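# Place a tray part into the fixture's top pocket

## Task

Pick a single part out of the black tray and lower it into the pocket on the raised fixture's top, so that the part's cut corner lines up with the pocket's cut corner and the part sits flat, staying there once the robot lets go.

## Robot and tools

Robot: two arms, left_arm and right_arm, each with six joints listed base to gripper as waist, shoulder, elbow, wrist pitch, wrist yaw, wrist roll, plus a parallel gripper. Every per-joint list in calls and results uses this order. Stated joint ranges in rad: waist -2.618 to 3.054, shoulder 0.000 to 3.142, elbow 0.000 to 3.142, wrist pitch -1.571 to 1.571, wrist yaw -1.571 to 1.571, wrist roll -2.094 to 2.094; the true ends may differ by up to 0.059 rad. The drives are cheap, with play and friction, so joints can stop short of or overshoot a command, especially at long reach, and tiny turns may not happen.

Frame: scene frame, origin at table-top height halfway between the nominal arm bases; +x points out over the table, +z up, left_arm sits on the +y side. Hand positions (metres) and quaternions (w,x,y,z) in results use this frame and can be off by a few centimetres. The gripper's fingers point along its own +z and close along its own y; the reported position is the point between the pads, roughly 1 cm behind the tips.

Row layout (shared by execute_actions and move): one flat list of 14 numbers covering both arms, always all 14 even if one arm is idle: left_arm waist, shoulder, elbow, wrist pitch, wrist yaw, wrist roll, opening, then the same seven for right_arm. Joint entries are offsets, in [-1, 1], measured from the arm's "Joint targets" line as it stood when the action or move began; 1.0 equals 2.224 rad for waist, shoulder and elbow and 8.485 rad for the three wrist joints. Zeros hold the current targets. The opening entry is absolute: +1 fully open, -1 closed.

execute_actions(actions, cameras): actions is a list of actions; each action is a list of up to 15 rows, each row applied for one 1/30 s step, with the last row repeated to fill 15 steps. Offsets in every row of an action count from the same start targets, and a later action starts again from the updated targets, so repeating an offset keeps moving. An action asking a joint more than 0.059 rad beyond its range is rejected for both arms. Per step a joint target can lead its measured angle by at most 0.339 rad (first three joints) or 2.2 rad (wrists), and targets placing a gripper over 200 mm from where it is are scaled back, so big moves need several actions. An empty actions list just reports state. cameras chooses images: omitted, null or ["all"] gives both, [] none.

move(target, speed, blend, opening_speed, blocking, cameras): target is one 14-number row or a list of up to 15 rows; all offsets in every row count from the current Joint targets, not from the previous row. Joints travel together along paths, so the hand traces a curve; no obstacle avoidance. speed: rad/s for the joint with the farthest to go, 0.01 to 12.57, default 0.5, one value or one per target. blend: rad, corner rounding for lists. opening_speed: rate of the gripper command on the -1..+1 scale per second, at least 0.2. blocking=false returns after about 0.5 s while the move continues. The result adds a "move:" line: done, off_target (at rest over 0.035 rad from target), moving, held or fault, and limits=held if steps were withheld. Done does not mean contact is absent. Faster moves and targets further past a contact hit and press harder.

wait(seconds 0 to 10): lets time pass holding commands. stop(): brakes a running move. zoom_image(camera, region): camera is cam_head_left or cam_head_right; region [x0, y0, x1, y1] in pixels, top-left origin, at most 504 by 504. finished_scene(scene): give the current scene number once the part is seated and stable; irreversible.

Results: Joint positions (rad, with gripper opening in metres last, 0.093 open), Joint velocities (rad/s; "within noise" when still), Joint targets (base for your next offsets), Joint torques (drive totals including weight, noisy, first three wrap at ±28 N m), grip_measured (motor position on the -1..+1 scale, may read up to 0.02 too open), Tool commands. "joint sent to its limit" means a joint was capped at its end; "joint command not followed" means the clearance check altered targets. MOTOR HOT appears at 75 °C; OVER-TEMPERATURE FAULT at 90 °C folds and disables that arm; at 100 °C it goes limp. Long holds, outstretched poses and pushing into unreachable poses heat motors.

Gripping: pads meet near -0.94; an object w mm wide sits at about -0.94 + 0.0208·w. For a firm hold on a rigid part, send a value about 0.24 or more below that, and keep sending it; -1 alone does not prove a hold. To release, send a value well above the width reading. Closing far below in one step gives a brief hard squeeze. Grip force is roughly 50 to 65 N per pad.

Cameras: cam_head_left and cam_head_right, each 504x504, with pinhole+radial calibration given up front (may be a few degrees and millimetres off).

Avoid: dropping the part, releasing it while moving, slamming or pressing hard, contact or squeezing between the two arms (can end the scene), knocking anything off the table. An outside nudge may occasionally shift loose items. To end a push against something, command targets back past the measured positions.

Each tool is called after "Request:" as name([rows], argument=value, ...), one row to a line, values as JSON.

## Session

Request:
execute_actions(actions=[])

Scene clock: 0.00 s.
left_arm: end_effector_position=(+0.4065, +0.3406, +0.1026) grip_measured=+1.000 end_effector_quat_wxyz=(+0.624, -0.009, +0.781, +0.002) | right_arm: end_effector_position=(+0.3600, -0.2853, +0.1094) grip_measured=+1.000 end_effector_quat_wxyz=(+0.648, +0.129, +0.744, -0.099)
Joint positions: left_arm=[-0.079 1.58 0.268 1.089 -0.106 -0.032 0.093] | right_arm=[-0.034 1.601 0.181 1.271 0.293 0.064 0.093]
Joint velocities: within noise
Joint torques (N m): no reading
Motor temperatures (°C): left_arm=[29 32 32 29 30 29 25] | right_arm=[25 31 32 36 27 32 28]
Heat: left arm: 32 °C; right arm: 36 °C.
Joint targets: left_arm=[-0.079 1.575 0.274 1.093 -0.110 -0.037] | right_arm=[-0.034 1.598 0.185 1.271 0.298 0.059]
Tool commands: left_gripper/opening=+1.0 right_gripper/opening=+1.0

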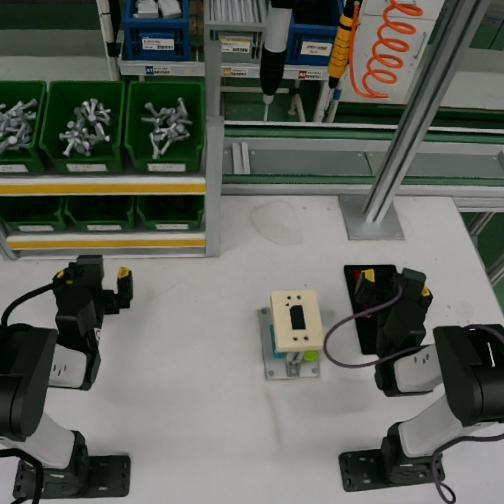

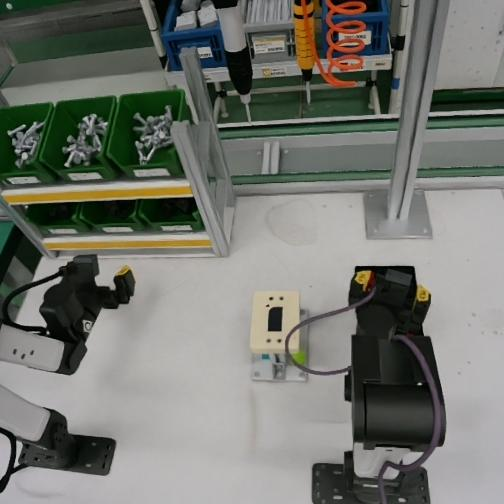

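Request:
zoom_image(camera="cam_head_left", region=[240, 250, 440, 400])

Request:
zoom_image(camera="cam_head_right", region=[230, 240, 450, 400])

Scaled by 2.520 from the camera's 504x504 image, which has a finer 720x720 frame.

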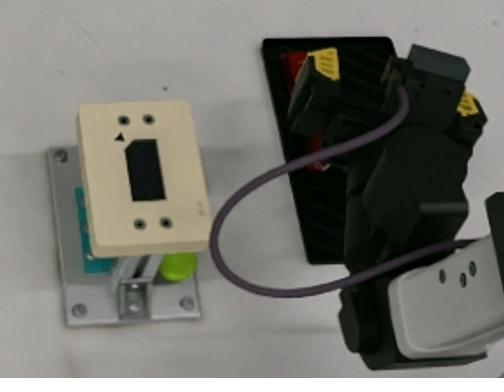

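Scaled by 2.291 from the camera's 504x504 image, which has a finer 720x720 frame.

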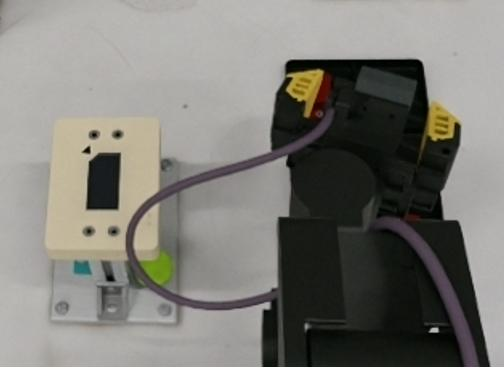

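Request:
move(target=[0,0,0,0,0,0,1, -0.36,-0.27,0,0,0,0,1], speed=1.2)

Request:
zoom_image(camera="cam_head_left", region=[250, 240, 430, 390])

Request:
zoom_image(camera="cam_head_right", region=[240, 250, 440, 400])

Scene clock: 76.13 s.
left_arm: end_effector_position=(+0.4065, +0.3406, +0.1026) grip_measured=+1.000 end_effector_quat_wxyz=(+0.625, -0.013, +0.781, -0.001) | right_arm: end_effector_position=(+0.1723, -0.4814, +0.2994) grip_measured=+1.000 end_effector_quat_wxyz=(+0.746, +0.339, +0.422, -0.388)
Joint positions: left_arm=[-0.079 1.58 0.268 1.089 -0.106 -0.043 0.093] | right_arm=[-0.829 1.005 0.181 1.273 0.302 0.054 0.093]
Joint velocities: within noise
Joint torques (N m): left_arm=[0.1 -5.07 5.15 2.18 0.09 -0.02] | right_arm=[-0.09 -2.37 6.9 1.7 -0.15 0.06]
Motor temperatures (°C): left_arm=[28 35 34 34 30 29 25] | right_arm=[25 33 33 45 27 31 28]
Heat: left arm: 35 °C; right arm: 45 °C.
Joint targets: left_arm=[-0.079 1.575 0.274 1.093 -0.110 -0.037] | right_arm=[-0.835 0.997 0.185 1.271 0.298 0.059]
move: done

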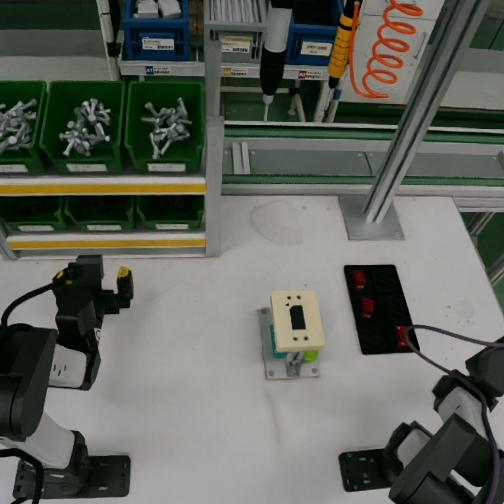

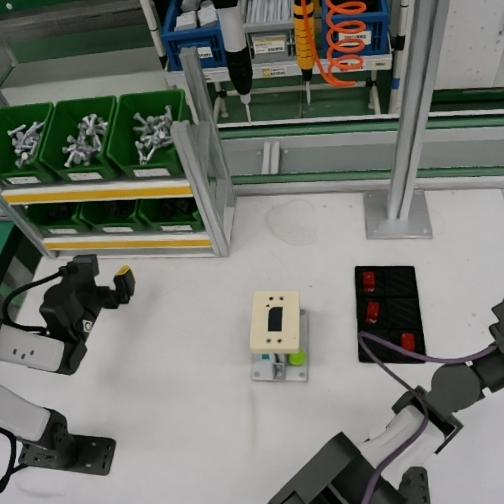

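Scaled by 2.800 from the camera's 504x504 image, which has a finer 720x720 frame.

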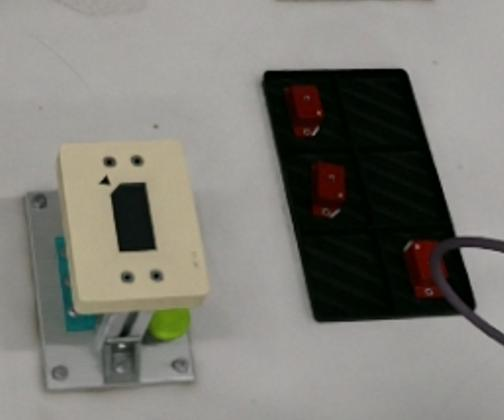

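Scaled by 2.520 from the camera's 504x504 image, which has a finer 720x720 frame.

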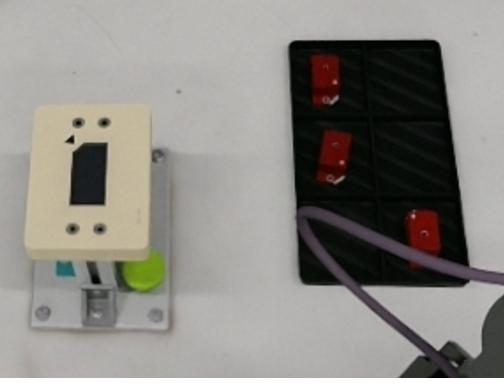

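Request:
zoom_image(camera="cam_head_left", region=[340, 260, 420, 360])

Request:
zoom_image(camera="cam_head_right", region=[350, 260, 430, 360])

Request:
zoom_image(camera="cam_head_right", region=[245, 285, 315, 385])

Request:
zoom_image(camera="cam_head_left", region=[255, 285, 330, 385])

Scaled by 5.040 from the camera's 504x504 image, which has a finer 720x720 frame.

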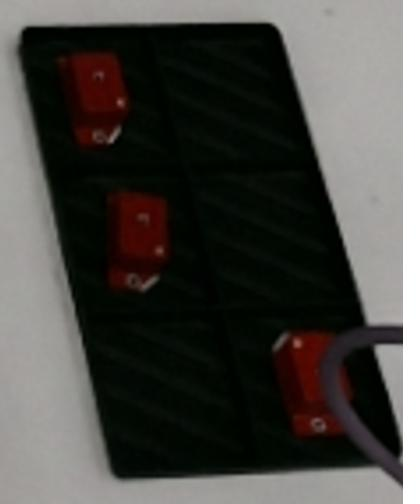

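Scaled by 5.040 from the camera's 504x504 image, which has a finer 720x720 frame.

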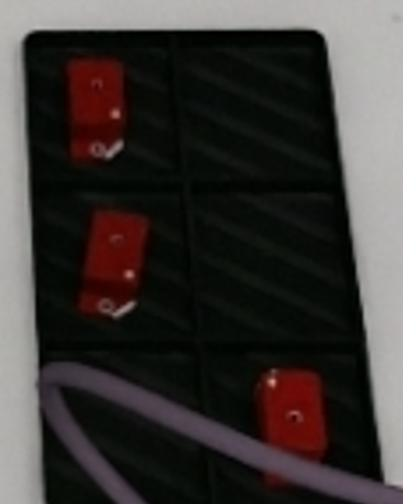

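Scaled by 5.040 from the camera's 504x504 image, which has a finer 720x720 frame.

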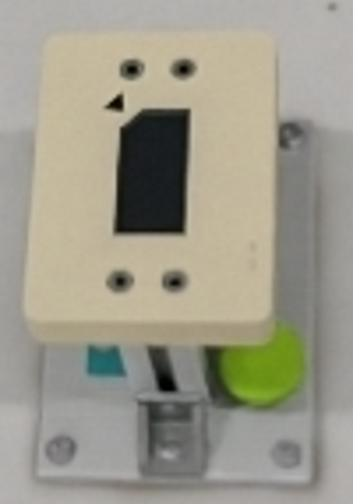

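Scaled by 5.040 from the camera's 504x504 image, which has a finer 720x720 frame.

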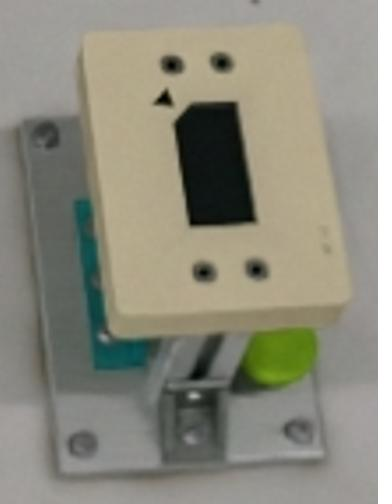

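Request:
zoom_image(camera="cam_head_left", region=[388, 316, 424, 352])

Request:
zoom_image(camera="cam_head_right", region=[392, 325, 428, 361])

Request:
zoom_image(camera="cam_head_left", region=[346, 264, 382, 324])

Request:
zoom_image(camera="cam_head_right", region=[356, 266, 392, 326])

Scaled by 14.000 from the camera's 504x504 image, which has a finer 720x720 frame.

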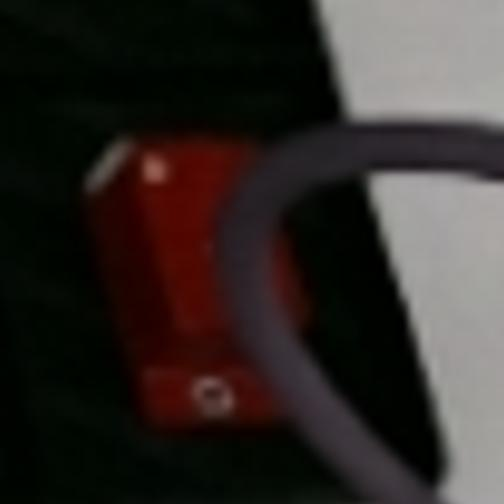

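Scaled by 14.000 from the camera's 504x504 image, which has a finer 720x720 frame.

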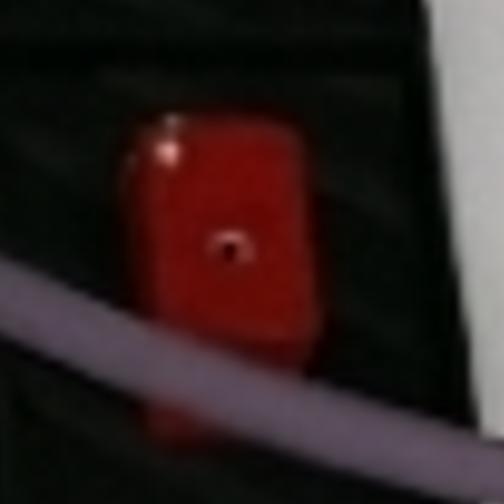

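Scaled by 8.400 from the camera's 504x504 image, which has a finer 720x720 frame.

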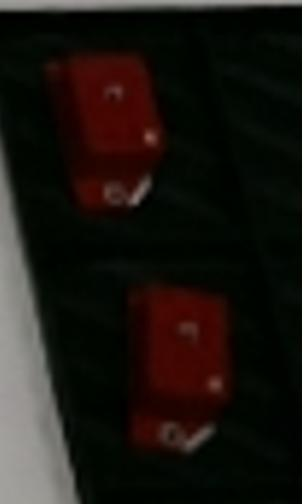

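Scaled by 8.400 from the camera's 504x504 image, which has a finer 720x720 frame.

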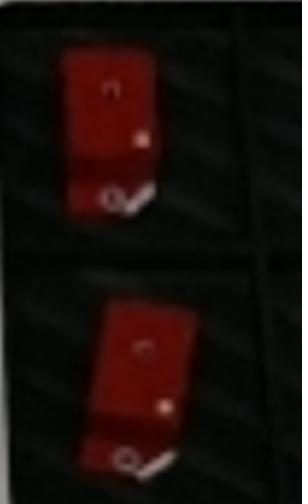

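Request:
move(target=[0,0,0,0,0,0,1, 0.2549,0.2586,0.4910,-0.3001,-0.0351,-0.0350,-0.1], speed=1.5)

Request:
zoom_image(camera="cam_head_left", region=[340, 250, 440, 350])

Request:
zoom_image(camera="cam_head_right", region=[350, 250, 450, 350])

Scene clock: 268.97 s.
left_arm: end_effector_position=(+0.4065, +0.3406, +0.1026) grip_measured=+1.000 end_effector_quat_wxyz=(+0.625, -0.013, +0.781, -0.001) | right_arm: end_effector_position=(+0.2636, -0.3006, +0.1193) grip_measured=-0.097 end_effector_quat_wxyz=(+0.001, +0.019, +1.000, -0.011)
Joint positions: left_arm=[-0.079 1.58 0.268 1.089 -0.106 -0.043 0.093] | right_arm=[-0.271 1.555 1.252 -1.261 0.02 -0.226 0.041]
Joint velocities: within noise
Joint torques (N m): left_arm=[0.2 -5.07 5.09 2.18 0.08 -0.02] | right_arm=[0.57 -4.57 8.43 0.19 -0.24 0]
Motor temperatures (°C): left_arm=[28 35 34 37 29 29 25] | right_arm=[25 30 37 46 27 31 27]
Heat: left arm: 37 °C; right arm: 46 °C.
Joint targets: left_arm=[-0.079 1.575 0.274 1.093 -0.110 -0.037] | right_arm=[-0.267 1.573 1.277 -1.275 0.000 -0.238]
move: done

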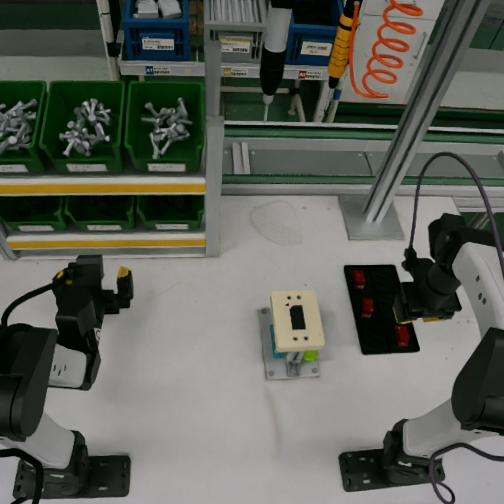

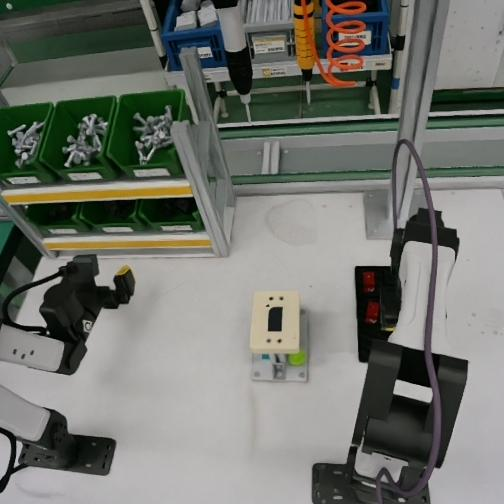

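Scaled by 5.040 from the camera's 504x504 image, which has a finer 720x720 frame.

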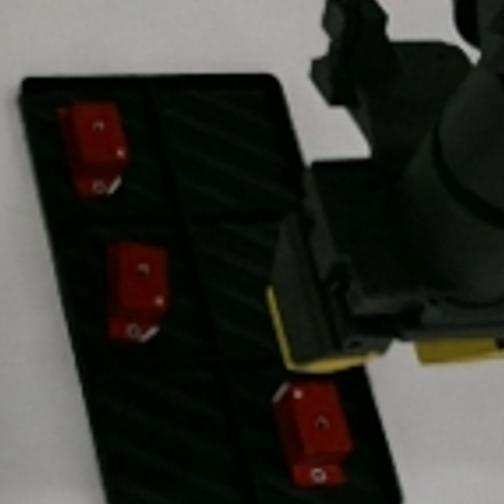

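Scaled by 5.040 from the camera's 504x504 image, which has a finer 720x720 frame.

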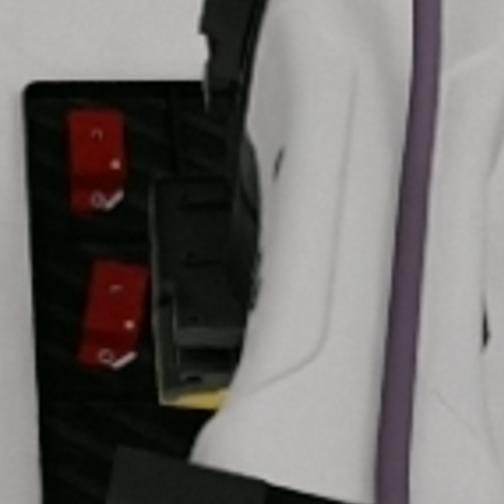

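Request:
zoom_image(camera="cam_head_left", region=[390, 285, 450, 345])

Request:
zoom_image(camera="cam_head_right", region=[370, 285, 420, 335])

Scaled by 8.400 from the camera's 504x504 image, which has a finer 720x720 frame.

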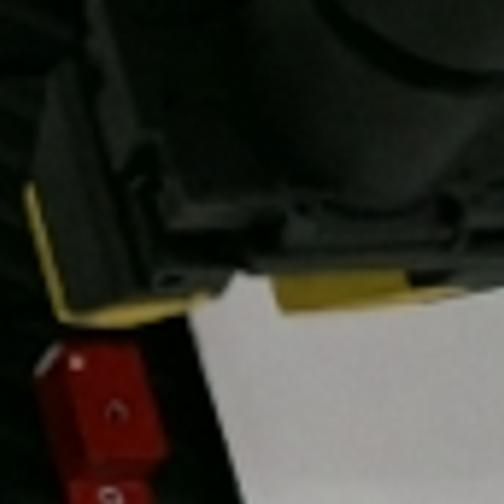

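Scaled by 10.080 from the camera's 504x504 image, which has a finer 720x720 frame.

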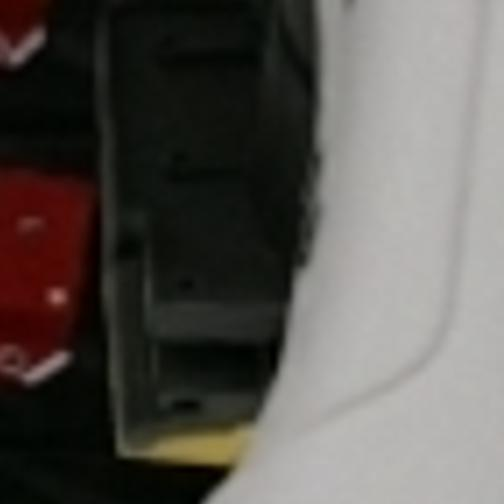

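Request:
move(target=[0,0,0,0,0,0,1, 0,0,0,0,0,0,0.4])

Request:
zoom_image(camera="cam_head_left", region=[380, 275, 460, 355])

Scene clock: 316.63 s.
left_arm: end_effector_position=(+0.4065, +0.3406, +0.1026) grip_measured=+1.000 end_effector_quat_wxyz=(+0.625, -0.013, +0.781, -0.001) | right_arm: end_effector_position=(+0.2631, -0.3007, +0.1193) grip_measured=+0.397 end_effector_quat_wxyz=(+0.000, +0.019, +1.000, -0.011)
Joint positions: left_arm=[-0.079 1.58 0.268 1.089 -0.106 -0.043 0.093] | right_arm=[-0.271 1.555 1.252 -1.263 0.022 -0.226 0.064]
Joint velocities: within noise
Joint torques (N m): left_arm=[0.13 -5.11 5.18 2.18 0.1 -0.02] | right_arm=[0.61 -4.57 8.43 0.17 -0.24 -0.01]
Motor temperatures (°C): left_arm=[28 34 33 37 29 28 25] | right_arm=[25 31 38 42 27 30 27]
Heat: left arm: 37 °C; right arm: 42 °C.
Joint targets: left_arm=[-0.079 1.575 0.274 1.093 -0.110 -0.037] | right_arm=[-0.267 1.572 1.277 -1.275 0.000 -0.238]
move: done

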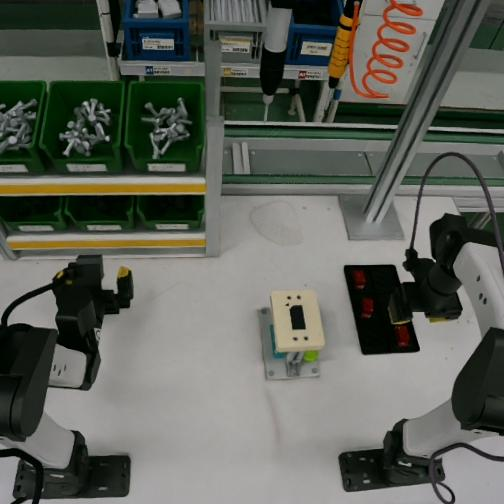

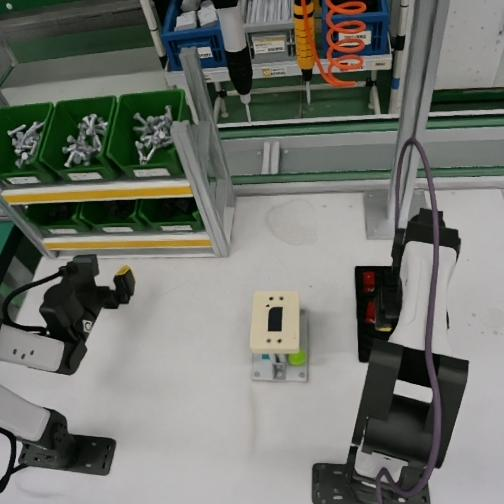

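Scaled by 6.300 from the camera's 504x504 image, which has a finer 720x720 frame.

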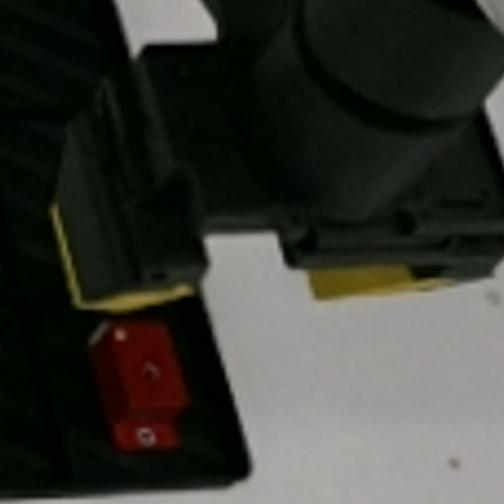

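Request:
zoom_image(camera="cam_head_left", region=[40, 245, 140, 345])

Request:
zoom_image(camera="cam_head_right", region=[50, 245, 140, 335])

Scaled by 5.040 from the camera's 504x504 image, which has a finer 720x720 frame.

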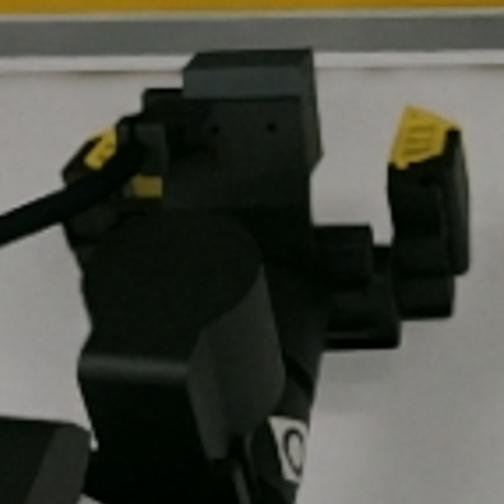

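Scaled by 5.600 from the camera's 504x504 image, which has a finer 720x720 frame.

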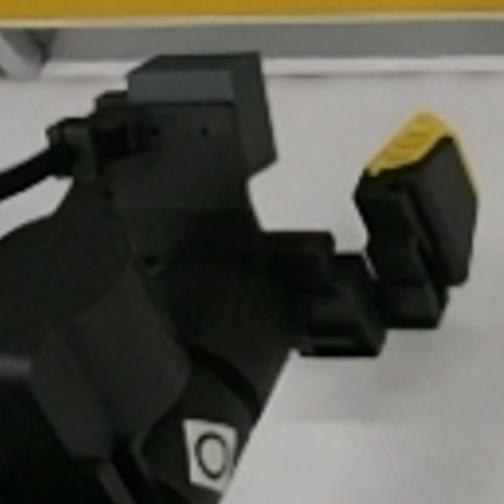

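Request:
move(target=[0,0,0,0,0,0,1, 0,0.0183,-0.0906,0.02844,-0.0024,0,0.0], speed=0.5)

Request:
zoom_image(camera="cam_head_left", region=[380, 290, 440, 350])

Request:
zoom_image(camera="cam_head_right", region=[360, 290, 420, 350])

Scene clock: 461.33 s.
left_arm: end_effector_position=(+0.4065, +0.3406, +0.1026) grip_measured=+1.000 end_effector_quat_wxyz=(+0.625, -0.013, +0.781, -0.001) | right_arm: end_effector_position=(+0.2651, -0.2980, +0.0672) grip_measured=+0.003 end_effector_quat_wxyz=(-0.001, +0.018, +1.000, -0.001)
Joint positions: left_arm=[-0.079 1.58 0.268 1.089 -0.106 -0.043 0.093] | right_arm=[-0.271 1.599 1.087 -1.06 0.003 -0.228 0.045]
Joint velocities: within noise
Joint torques (N m): left_arm=[0.12 -5.11 5.15 2.2 0.08 -0.04] | right_arm=[0.61 -5.14 4.98 0.53 -0.26 0.01]
Motor temperatures (°C): left_arm=[28 34 33 38 29 28 25] | right_arm=[25 32 41 37 27 30 27]
Heat: left arm: 38 °C; right arm: 41 °C.
Joint targets: left_arm=[-0.079 1.575 0.274 1.093 -0.110 -0.037] | right_arm=[-0.267 1.613 1.076 -1.034 -0.020 -0.238]
move: done

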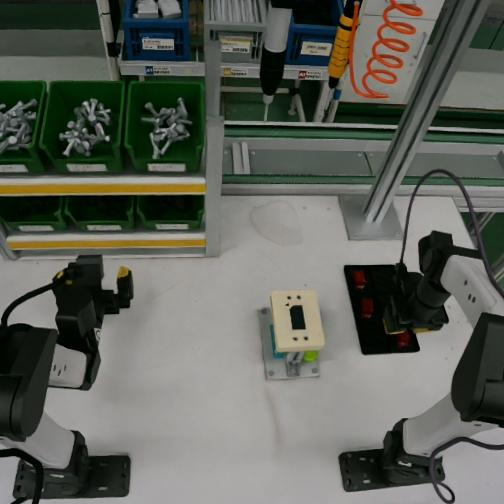

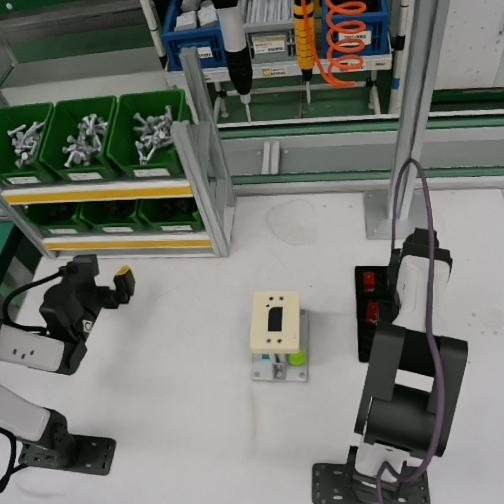

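Scaled by 8.400 from the camera's 504x504 image, which has a finer 720x720 frame.

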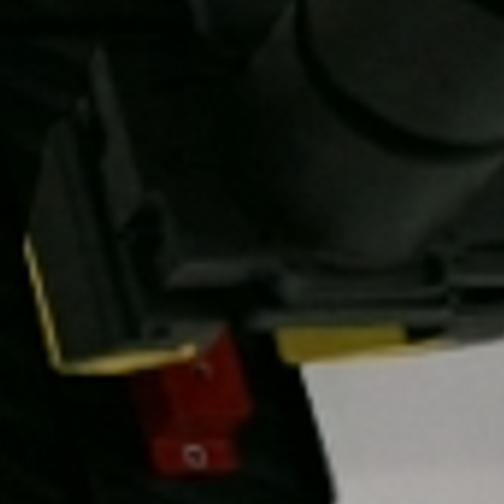

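Scaled by 8.400 from the camera's 504x504 image, which has a finer 720x720 frame.

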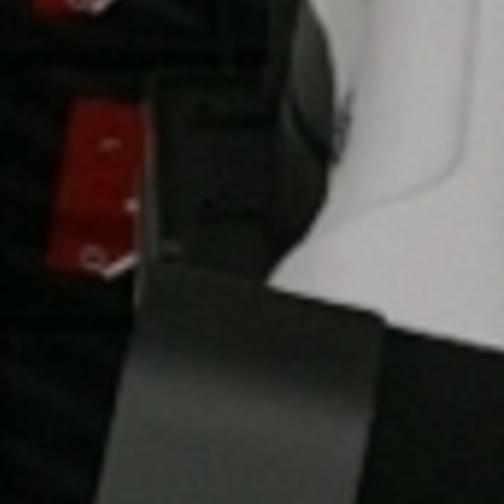

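Request:
move([
  [0,0,0,0,0,0,1, -0.0207,0,0,0,0,-0.0047,0.0],
  [0,0,0,0,0,0,1, -0.0207,0.0310,-0.0314,0.01638,0,-0.0047,0.0],
], speed=0.25)

Request:
zoom_image(camera="cam_head_left", region=[380, 290, 440, 350])

Scene clock: 599.70 s.
left_arm: end_effector_position=(+0.4065, +0.3406, +0.1026) grip_measured=+1.000 end_effector_quat_wxyz=(+0.625, -0.013, +0.781, -0.001) | right_arm: end_effector_position=(+0.2686, -0.3100, +0.0339) grip_measured=+0.003 end_effector_quat_wxyz=(+0.000, +0.019, +1.000, +0.000)
Joint positions: left_arm=[-0.079 1.58 0.268 1.089 -0.106 -0.043 0.093] | right_arm=[-0.311 1.666 1.018 -0.922 0 -0.266 0.045]
Joint velocities: within noise
Joint torques (N m): left_arm=[0.06 -5.07 5.12 2.21 0.07 -0.02] | right_arm=[0.17 -5.29 4.68 0.55 -0.24 -0.01]
Motor temperatures (°C): left_arm=[27 34 33 38 29 28 25] | right_arm=[25 33 39 35 27 30 27]
Heat: left arm: 38 °C; right arm: 39 °C.
Joint targets: left_arm=[-0.079 1.575 0.274 1.093 -0.110 -0.037] | right_arm=[-0.313 1.682 1.006 -0.895 -0.020 -0.278]
move: done

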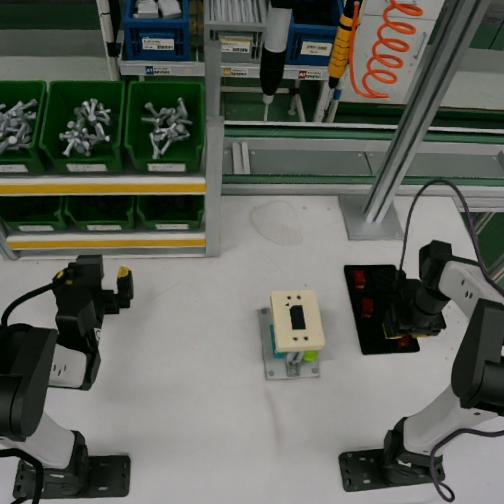

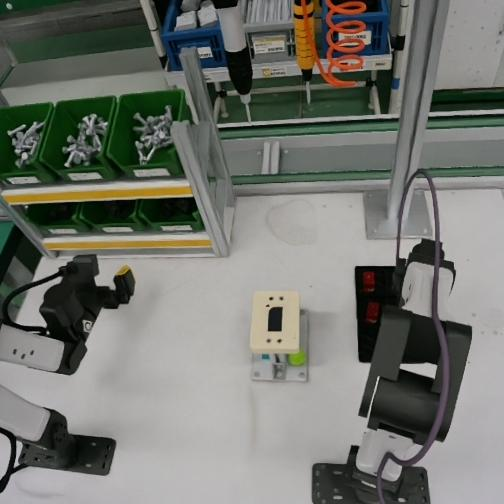

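Scaled by 8.400 from the camera's 504x504 image, which has a finer 720x720 frame.

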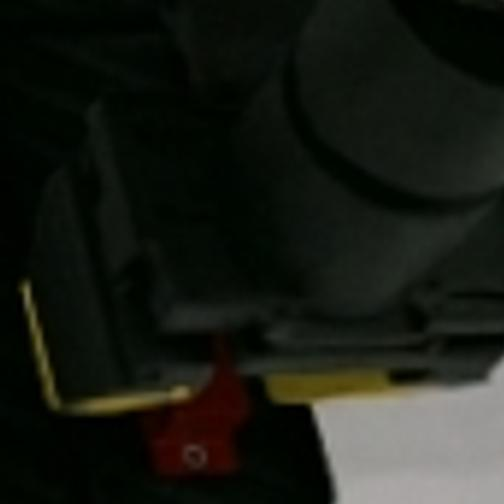

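Request:
move(target=[0,0,0,0,0,0,1, 0,0,0,0,0,0,-0.8], opening_speed=0.5)

Request:
zoom_image(camera="cam_head_left", region=[380, 290, 440, 350])

Scene clock: 609.10 s.
left_arm: end_effector_position=(+0.4065, +0.3406, +0.1026) grip_measured=+1.000 end_effector_quat_wxyz=(+0.625, -0.013, +0.781, -0.001) | right_arm: end_effector_position=(+0.2686, -0.3100, +0.0339) grip_measured=-0.797 end_effector_quat_wxyz=(+0.000, +0.019, +1.000, +0.000)
Joint positions: left_arm=[-0.079 1.58 0.268 1.089 -0.106 -0.043 0.093] | right_arm=[-0.311 1.666 1.018 -0.922 0 -0.266 0.007]
Joint velocities: within noise
Joint torques (N m): left_arm=[0.06 -5.09 5.15 2.19 0.07 -0.03] | right_arm=[0.17 -5.29 4.68 0.54 -0.24 -0.01]
Motor temperatures (°C): left_arm=[27 34 33 38 29 28 25] | right_arm=[25 33 38 35 27 30 27]
Heat: left arm: 38 °C; right arm: 38 °C.
Joint targets: left_arm=[-0.079 1.575 0.274 1.093 -0.110 -0.037] | right_arm=[-0.313 1.682 1.006 -0.895 -0.020 -0.278]
move: done

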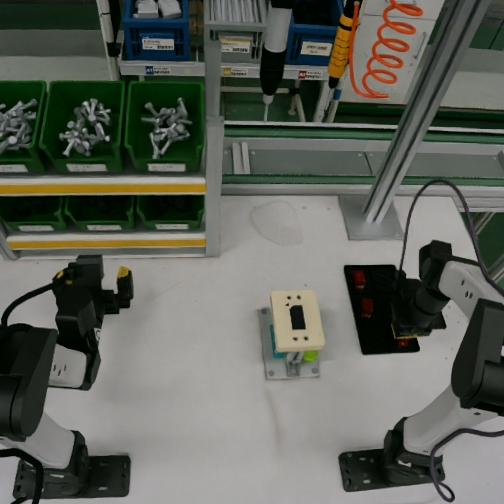

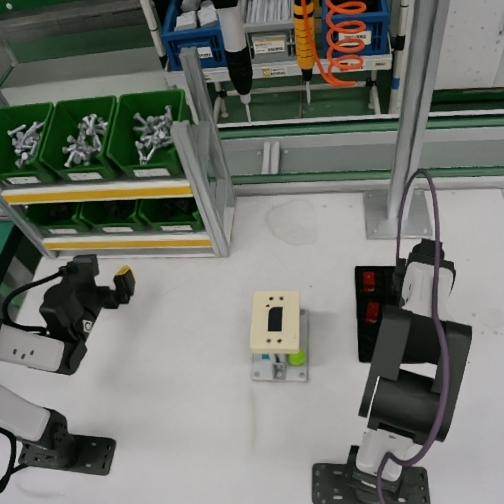

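Scaled by 8.400 from the camera's 504x504 image, which has a finer 720x720 frame.

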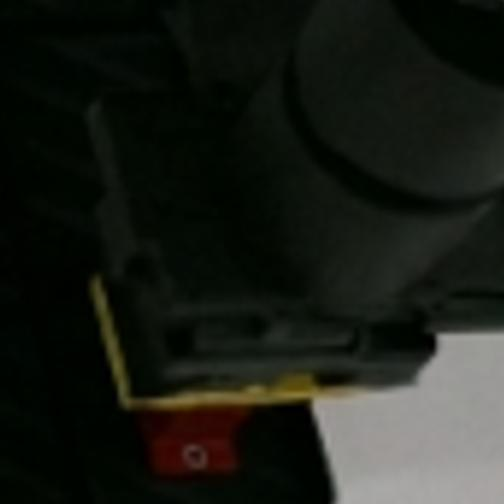

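Request:
zoom_image(camera="cam_head_right", region=[370, 280, 410, 330])

Request:
zoom_image(camera="cam_head_left", region=[388, 316, 428, 350])

Scaled by 10.080 from the camera's 504x504 image, which has a finer 720x720 frame.

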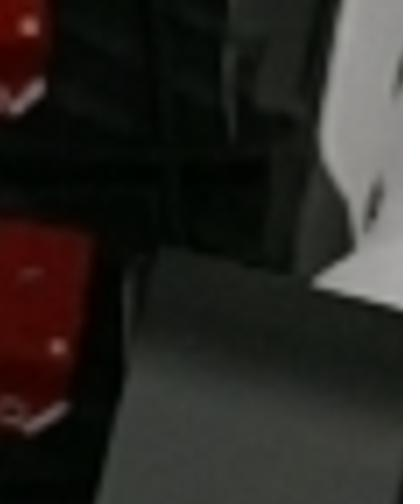

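Scaled by 12.600 from the camera's 504x504 image, which has a finer 720x720 frame.

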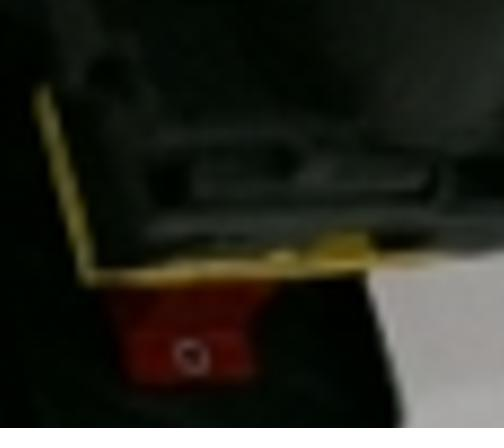

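Request:
move([
  [0,0,0,0,0,0,1, 0,0,0,0,0,0,0.15],
  [0,0,0,0,0,0,1, 0,0.0063,-0.0086,0.0039,0,0,0.15],
], speed=0.2)

Request:
zoom_image(camera="cam_head_left", region=[376, 300, 436, 360])

Scene clock: 704.43 s.
left_arm: end_effector_position=(+0.4065, +0.3406, +0.1026) grip_measured=+1.000 end_effector_quat_wxyz=(+0.625, -0.013, +0.781, -0.001) | right_arm: end_effector_position=(+0.2691, -0.3102, +0.0265) grip_measured=+0.147 end_effector_quat_wxyz=(+0.001, +0.019, +1.000, +0.000)
Joint positions: left_arm=[-0.079 1.58 0.268 1.089 -0.106 -0.043 0.093] | right_arm=[-0.311 1.678 1 -0.89 0 -0.266 0.052]
Joint velocities: within noise
Joint torques (N m): left_arm=[0.06 -5.04 5.09 2.19 0.09 -0.03] | right_arm=[0.17 -5.2 4.53 0.56 -0.24 -0.01]
Motor temperatures (°C): left_arm=[27 34 33 38 28 28 25] | right_arm=[25 34 36 34 27 30 27]
Heat: left arm: 38 °C; right arm: 36 °C.
Joint targets: left_arm=[-0.079 1.575 0.274 1.093 -0.110 -0.037] | right_arm=[-0.313 1.696 0.987 -0.862 -0.020 -0.278]
move: done

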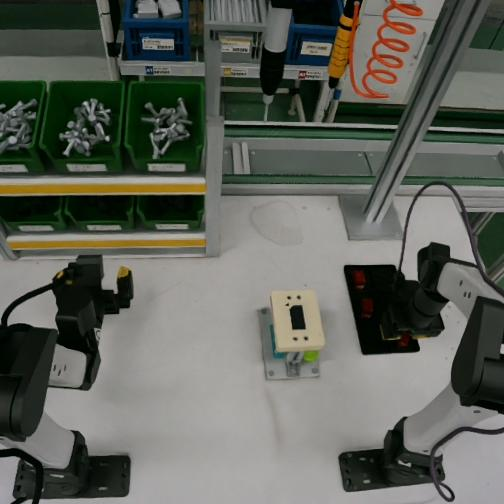

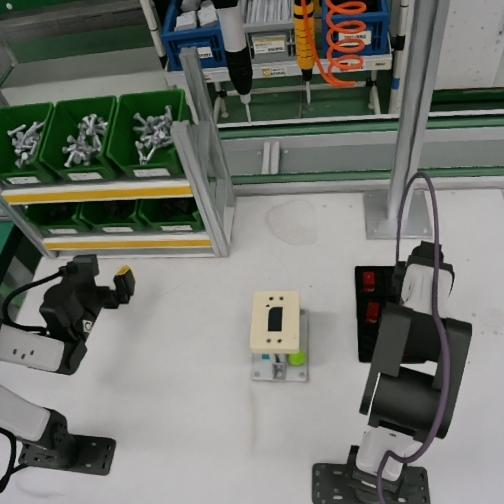

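Scaled by 8.400 from the camera's 504x504 image, which has a finer 720x720 frame.

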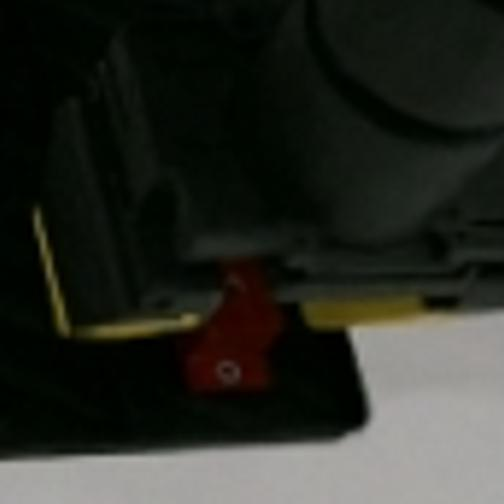

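Request:
move([
  [0,0,0,0,0,0,1, -0.0137,0.0047,0.0054,-0.0002,0,-0.0036,0.15],
  [0,0,0,0,0,0,1, -0.0137,0.0132,-0.0048,0.0047,0,-0.0036,0.15],
], speed=0.1)

Request:
zoom_image(camera="cam_head_left", region=[376, 305, 436, 365])

Scene clock: 854.83 s.
left_arm: end_effector_position=(+0.4065, +0.3406, +0.1026) grip_measured=+1.000 end_effector_quat_wxyz=(+0.625, -0.013, +0.781, -0.001) | right_arm: end_effector_position=(+0.2693, -0.3189, +0.0185) grip_measured=+0.147 end_effector_quat_wxyz=(+0.002, +0.018, +1.000, -0.001)
Joint positions: left_arm=[-0.079 1.58 0.268 1.089 -0.106 -0.043 0.093] | right_arm=[-0.341 1.701 0.991 -0.856 0 -0.297 0.052]
Joint velocities: within noise
Joint torques (N m): left_arm=[0.12 -5.07 5.16 2.19 0.09 -0.01] | right_arm=[0.08 -4.79 4.29 0.62 -0.24 -0.01]
Motor temperatures (°C): left_arm=[27 34 33 38 28 28 25] | right_arm=[25 33 35 33 27 30 27]
Heat: left arm: 38 °C; right arm: 35 °C.
Joint targets: left_arm=[-0.079 1.575 0.274 1.093 -0.110 -0.037] | right_arm=[-0.344 1.725 0.976 -0.822 -0.020 -0.309]
move: done

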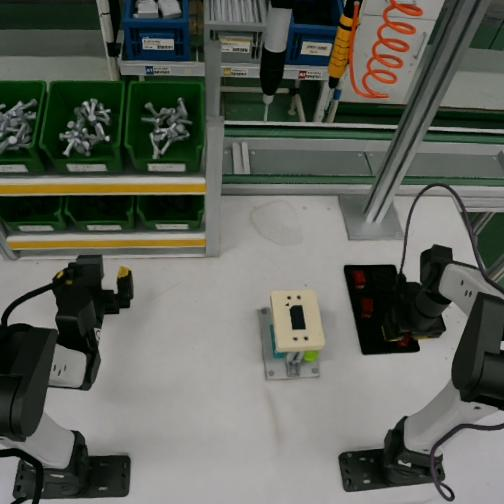

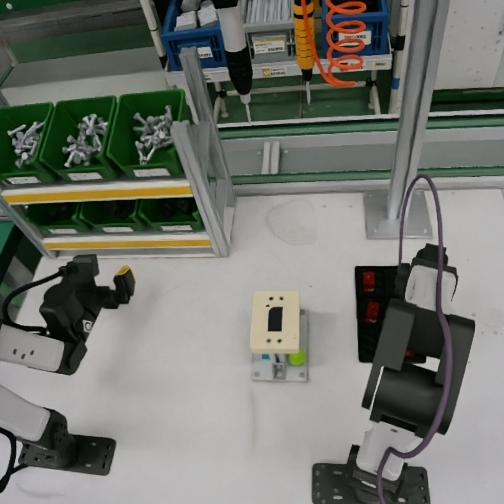

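Scaled by 8.400 from the camera's 504x504 image, which has a finer 720x720 frame.

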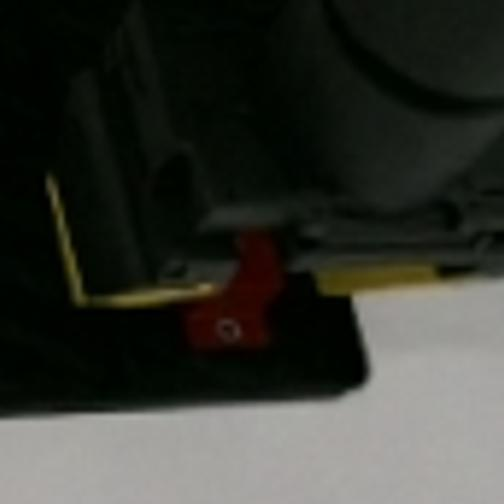

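Request:
move(target=[0,0,0,0,0,0,1, 0,0.01115,-0.01142,0.00592,0,0,0.15], speed=0.1, cameras=["cam_head_left"])

Request:
zoom_image(camera="cam_head_left", region=[376, 305, 436, 365])

Scene clock: 869.37 s.
left_arm: end_effector_position=(+0.4065, +0.3406, +0.1026) grip_measured=+1.000 end_effector_quat_wxyz=(+0.625, -0.013, +0.781, -0.001) | right_arm: end_effector_position=(+0.2688, -0.3187, +0.0175) grip_measured=+0.147 end_effector_quat_wxyz=(+0.001, +0.018, +1.000, +0.000)
Joint positions: left_arm=[-0.079 1.58 0.268 1.089 -0.106 -0.043 0.093] | right_arm=[-0.341 1.703 0.988 -0.853 0 -0.297 0.052]
Joint velocities: left_arm=[within noise] | right_arm=[0.007 -0.007 -0.002 0.095 0.022 -0.154 -0.002]
Joint torques (N m): left_arm=[0.17 -5.03 5.11 2.18 0.07 -0.04] | right_arm=[0.09 -2.62 2.3 1.06 -0.24 -0.01]
Motor temperatures (°C): left_arm=[27 34 33 38 28 28 25] | right_arm=[25 33 35 33 27 30 27]
Heat: left arm: 38 °C; right arm: 35 °C.
Joint targets: left_arm=[-0.079 1.575 0.274 1.093 -0.110 -0.037] | right_arm=[-0.344 1.750 0.951 -0.772 -0.020 -0.309]
move: off_target (right_arm); right_arm: the wrist pitch is farthest, 0.082 rad from its target
Images, in order (width x height): cam_head_left 504x504.

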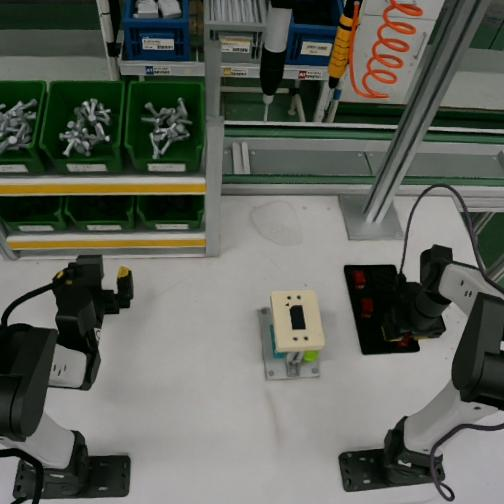

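Scaled by 8.400 from the camera's 504x504 image, which has a finer 720x720 frame.

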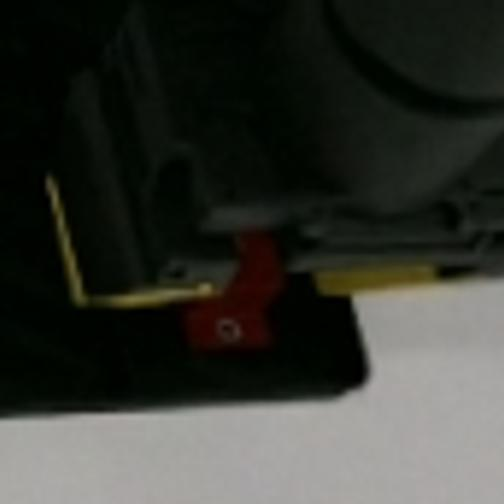

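Request:
move([
  [0,0,0,0,0,0,1, 0,-0.01115,0.01142,-0.00592,0,0,0.15],
  [0,0,0,0,0,0,1, 0,-0.01115,0.01142,-0.00592,0,0,-0.8],
], speed=0.2, opening_speed=0.5, cameras=["cam_head_left"])

Request:
zoom_image(camera="cam_head_left", region=[376, 305, 436, 365])

Scene clock: 885.43 s.
left_arm: end_effector_position=(+0.4065, +0.3406, +0.1026) grip_measured=+1.000 end_effector_quat_wxyz=(+0.625, -0.013, +0.781, -0.001) | right_arm: end_effector_position=(+0.2696, -0.3184, +0.0164) grip_measured=-0.614 end_effector_quat_wxyz=(+0.002, +0.013, +1.000, +0.001)
Joint positions: left_arm=[-0.079 1.58 0.268 1.089 -0.106 -0.043 0.093] | right_arm=[-0.341 1.707 0.988 -0.849 -0.003 -0.308 0.016]
Joint velocities: within noise
Joint torques (N m): left_arm=[0.1 -5.12 5.16 2.19 0.06 0] | right_arm=[0.08 -5.3 4.57 0.54 -0.25 0.01]
Motor temperatures (°C): left_arm=[27 34 33 38 28 28 25] | right_arm=[25 33 35 34 27 30 27]
Heat: left arm: 38 °C; right arm: 35 °C.
Joint targets: left_arm=[-0.079 1.575 0.274 1.093 -0.110 -0.037] | right_arm=[-0.344 1.725 0.976 -0.822 -0.020 -0.309]
move: done
Images, in order (width x height): cam_head_left 504x504.

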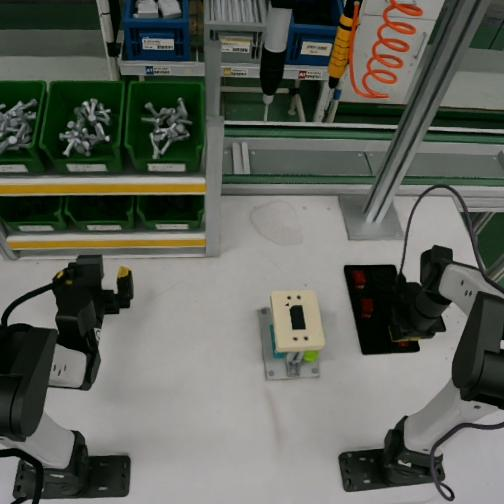

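Scaled by 8.400 from the camera's 504x504 image, which has a finer 720x720 frame.

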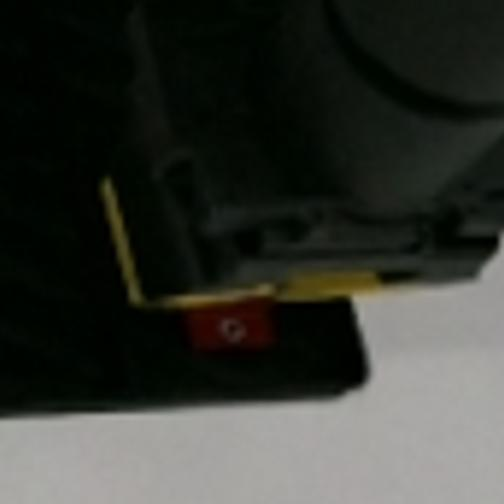

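Request:
move([
  [0,0,0,0,0,0,1, 0,-0.0360,0.0603,-0.0252,0,0,-0.8],
  [0,0,0,0,0,0,1, 0,-0.0536,0.2040,-0.0675,0,0,-0.8],
], speed=0.4, blend=0.05)

Request:
zoom_image(camera="cam_head_left", region=[376, 265, 456, 345])

Request:
zoom_image(camera="cam_head_right", region=[376, 265, 456, 345])

Scene clock: 910.00 s.
left_arm: end_effector_position=(+0.4065, +0.3406, +0.1026) grip_measured=+1.000 end_effector_quat_wxyz=(+0.625, -0.013, +0.781, -0.001) | right_arm: end_effector_position=(+0.2686, -0.3186, +0.1383) grip_measured=-0.630 end_effector_quat_wxyz=(-0.017, +0.013, +1.000, +0.006)
Joint positions: left_arm=[-0.079 1.58 0.268 1.089 -0.106 -0.043 0.093] | right_arm=[-0.341 1.632 1.406 -1.381 0 -0.308 0.015]
Joint velocities: within noise
Joint torques (N m): left_arm=[0.05 -5.07 5.12 2.19 0.07 -0.01] | right_arm=[0.08 -9.09 8.29 0.11 -0.24 0.01]
Motor temperatures (°C): left_arm=[27 34 33 38 28 28 25] | right_arm=[25 33 35 33 27 30 28]
Heat: left arm: 38 °C; right arm: 35 °C.
Joint targets: left_arm=[-0.079 1.575 0.274 1.093 -0.110 -0.037] | right_arm=[-0.344 1.606 1.430 -1.395 -0.020 -0.309]
move: done

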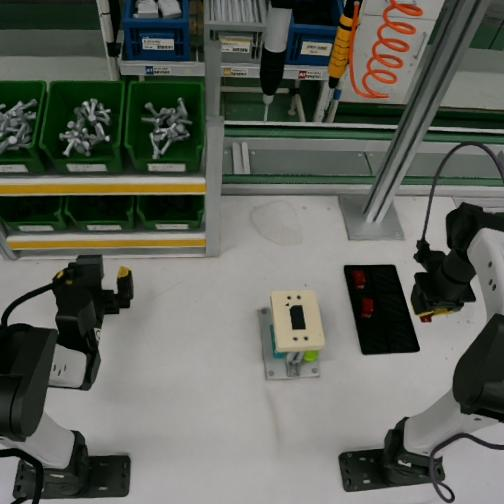

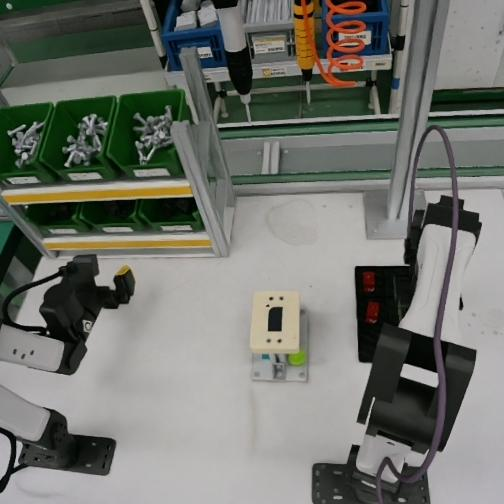

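Scaled by 6.300 from the camera's 504x504 image, which has a finer 720x720 frame.

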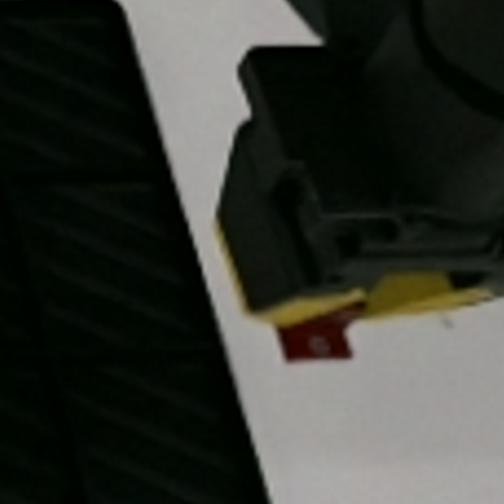

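Scaled by 6.300 from the camera's 504x504 image, which has a finer 720x720 frame.

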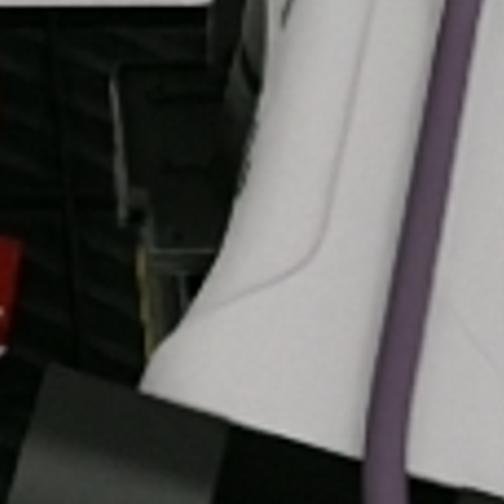

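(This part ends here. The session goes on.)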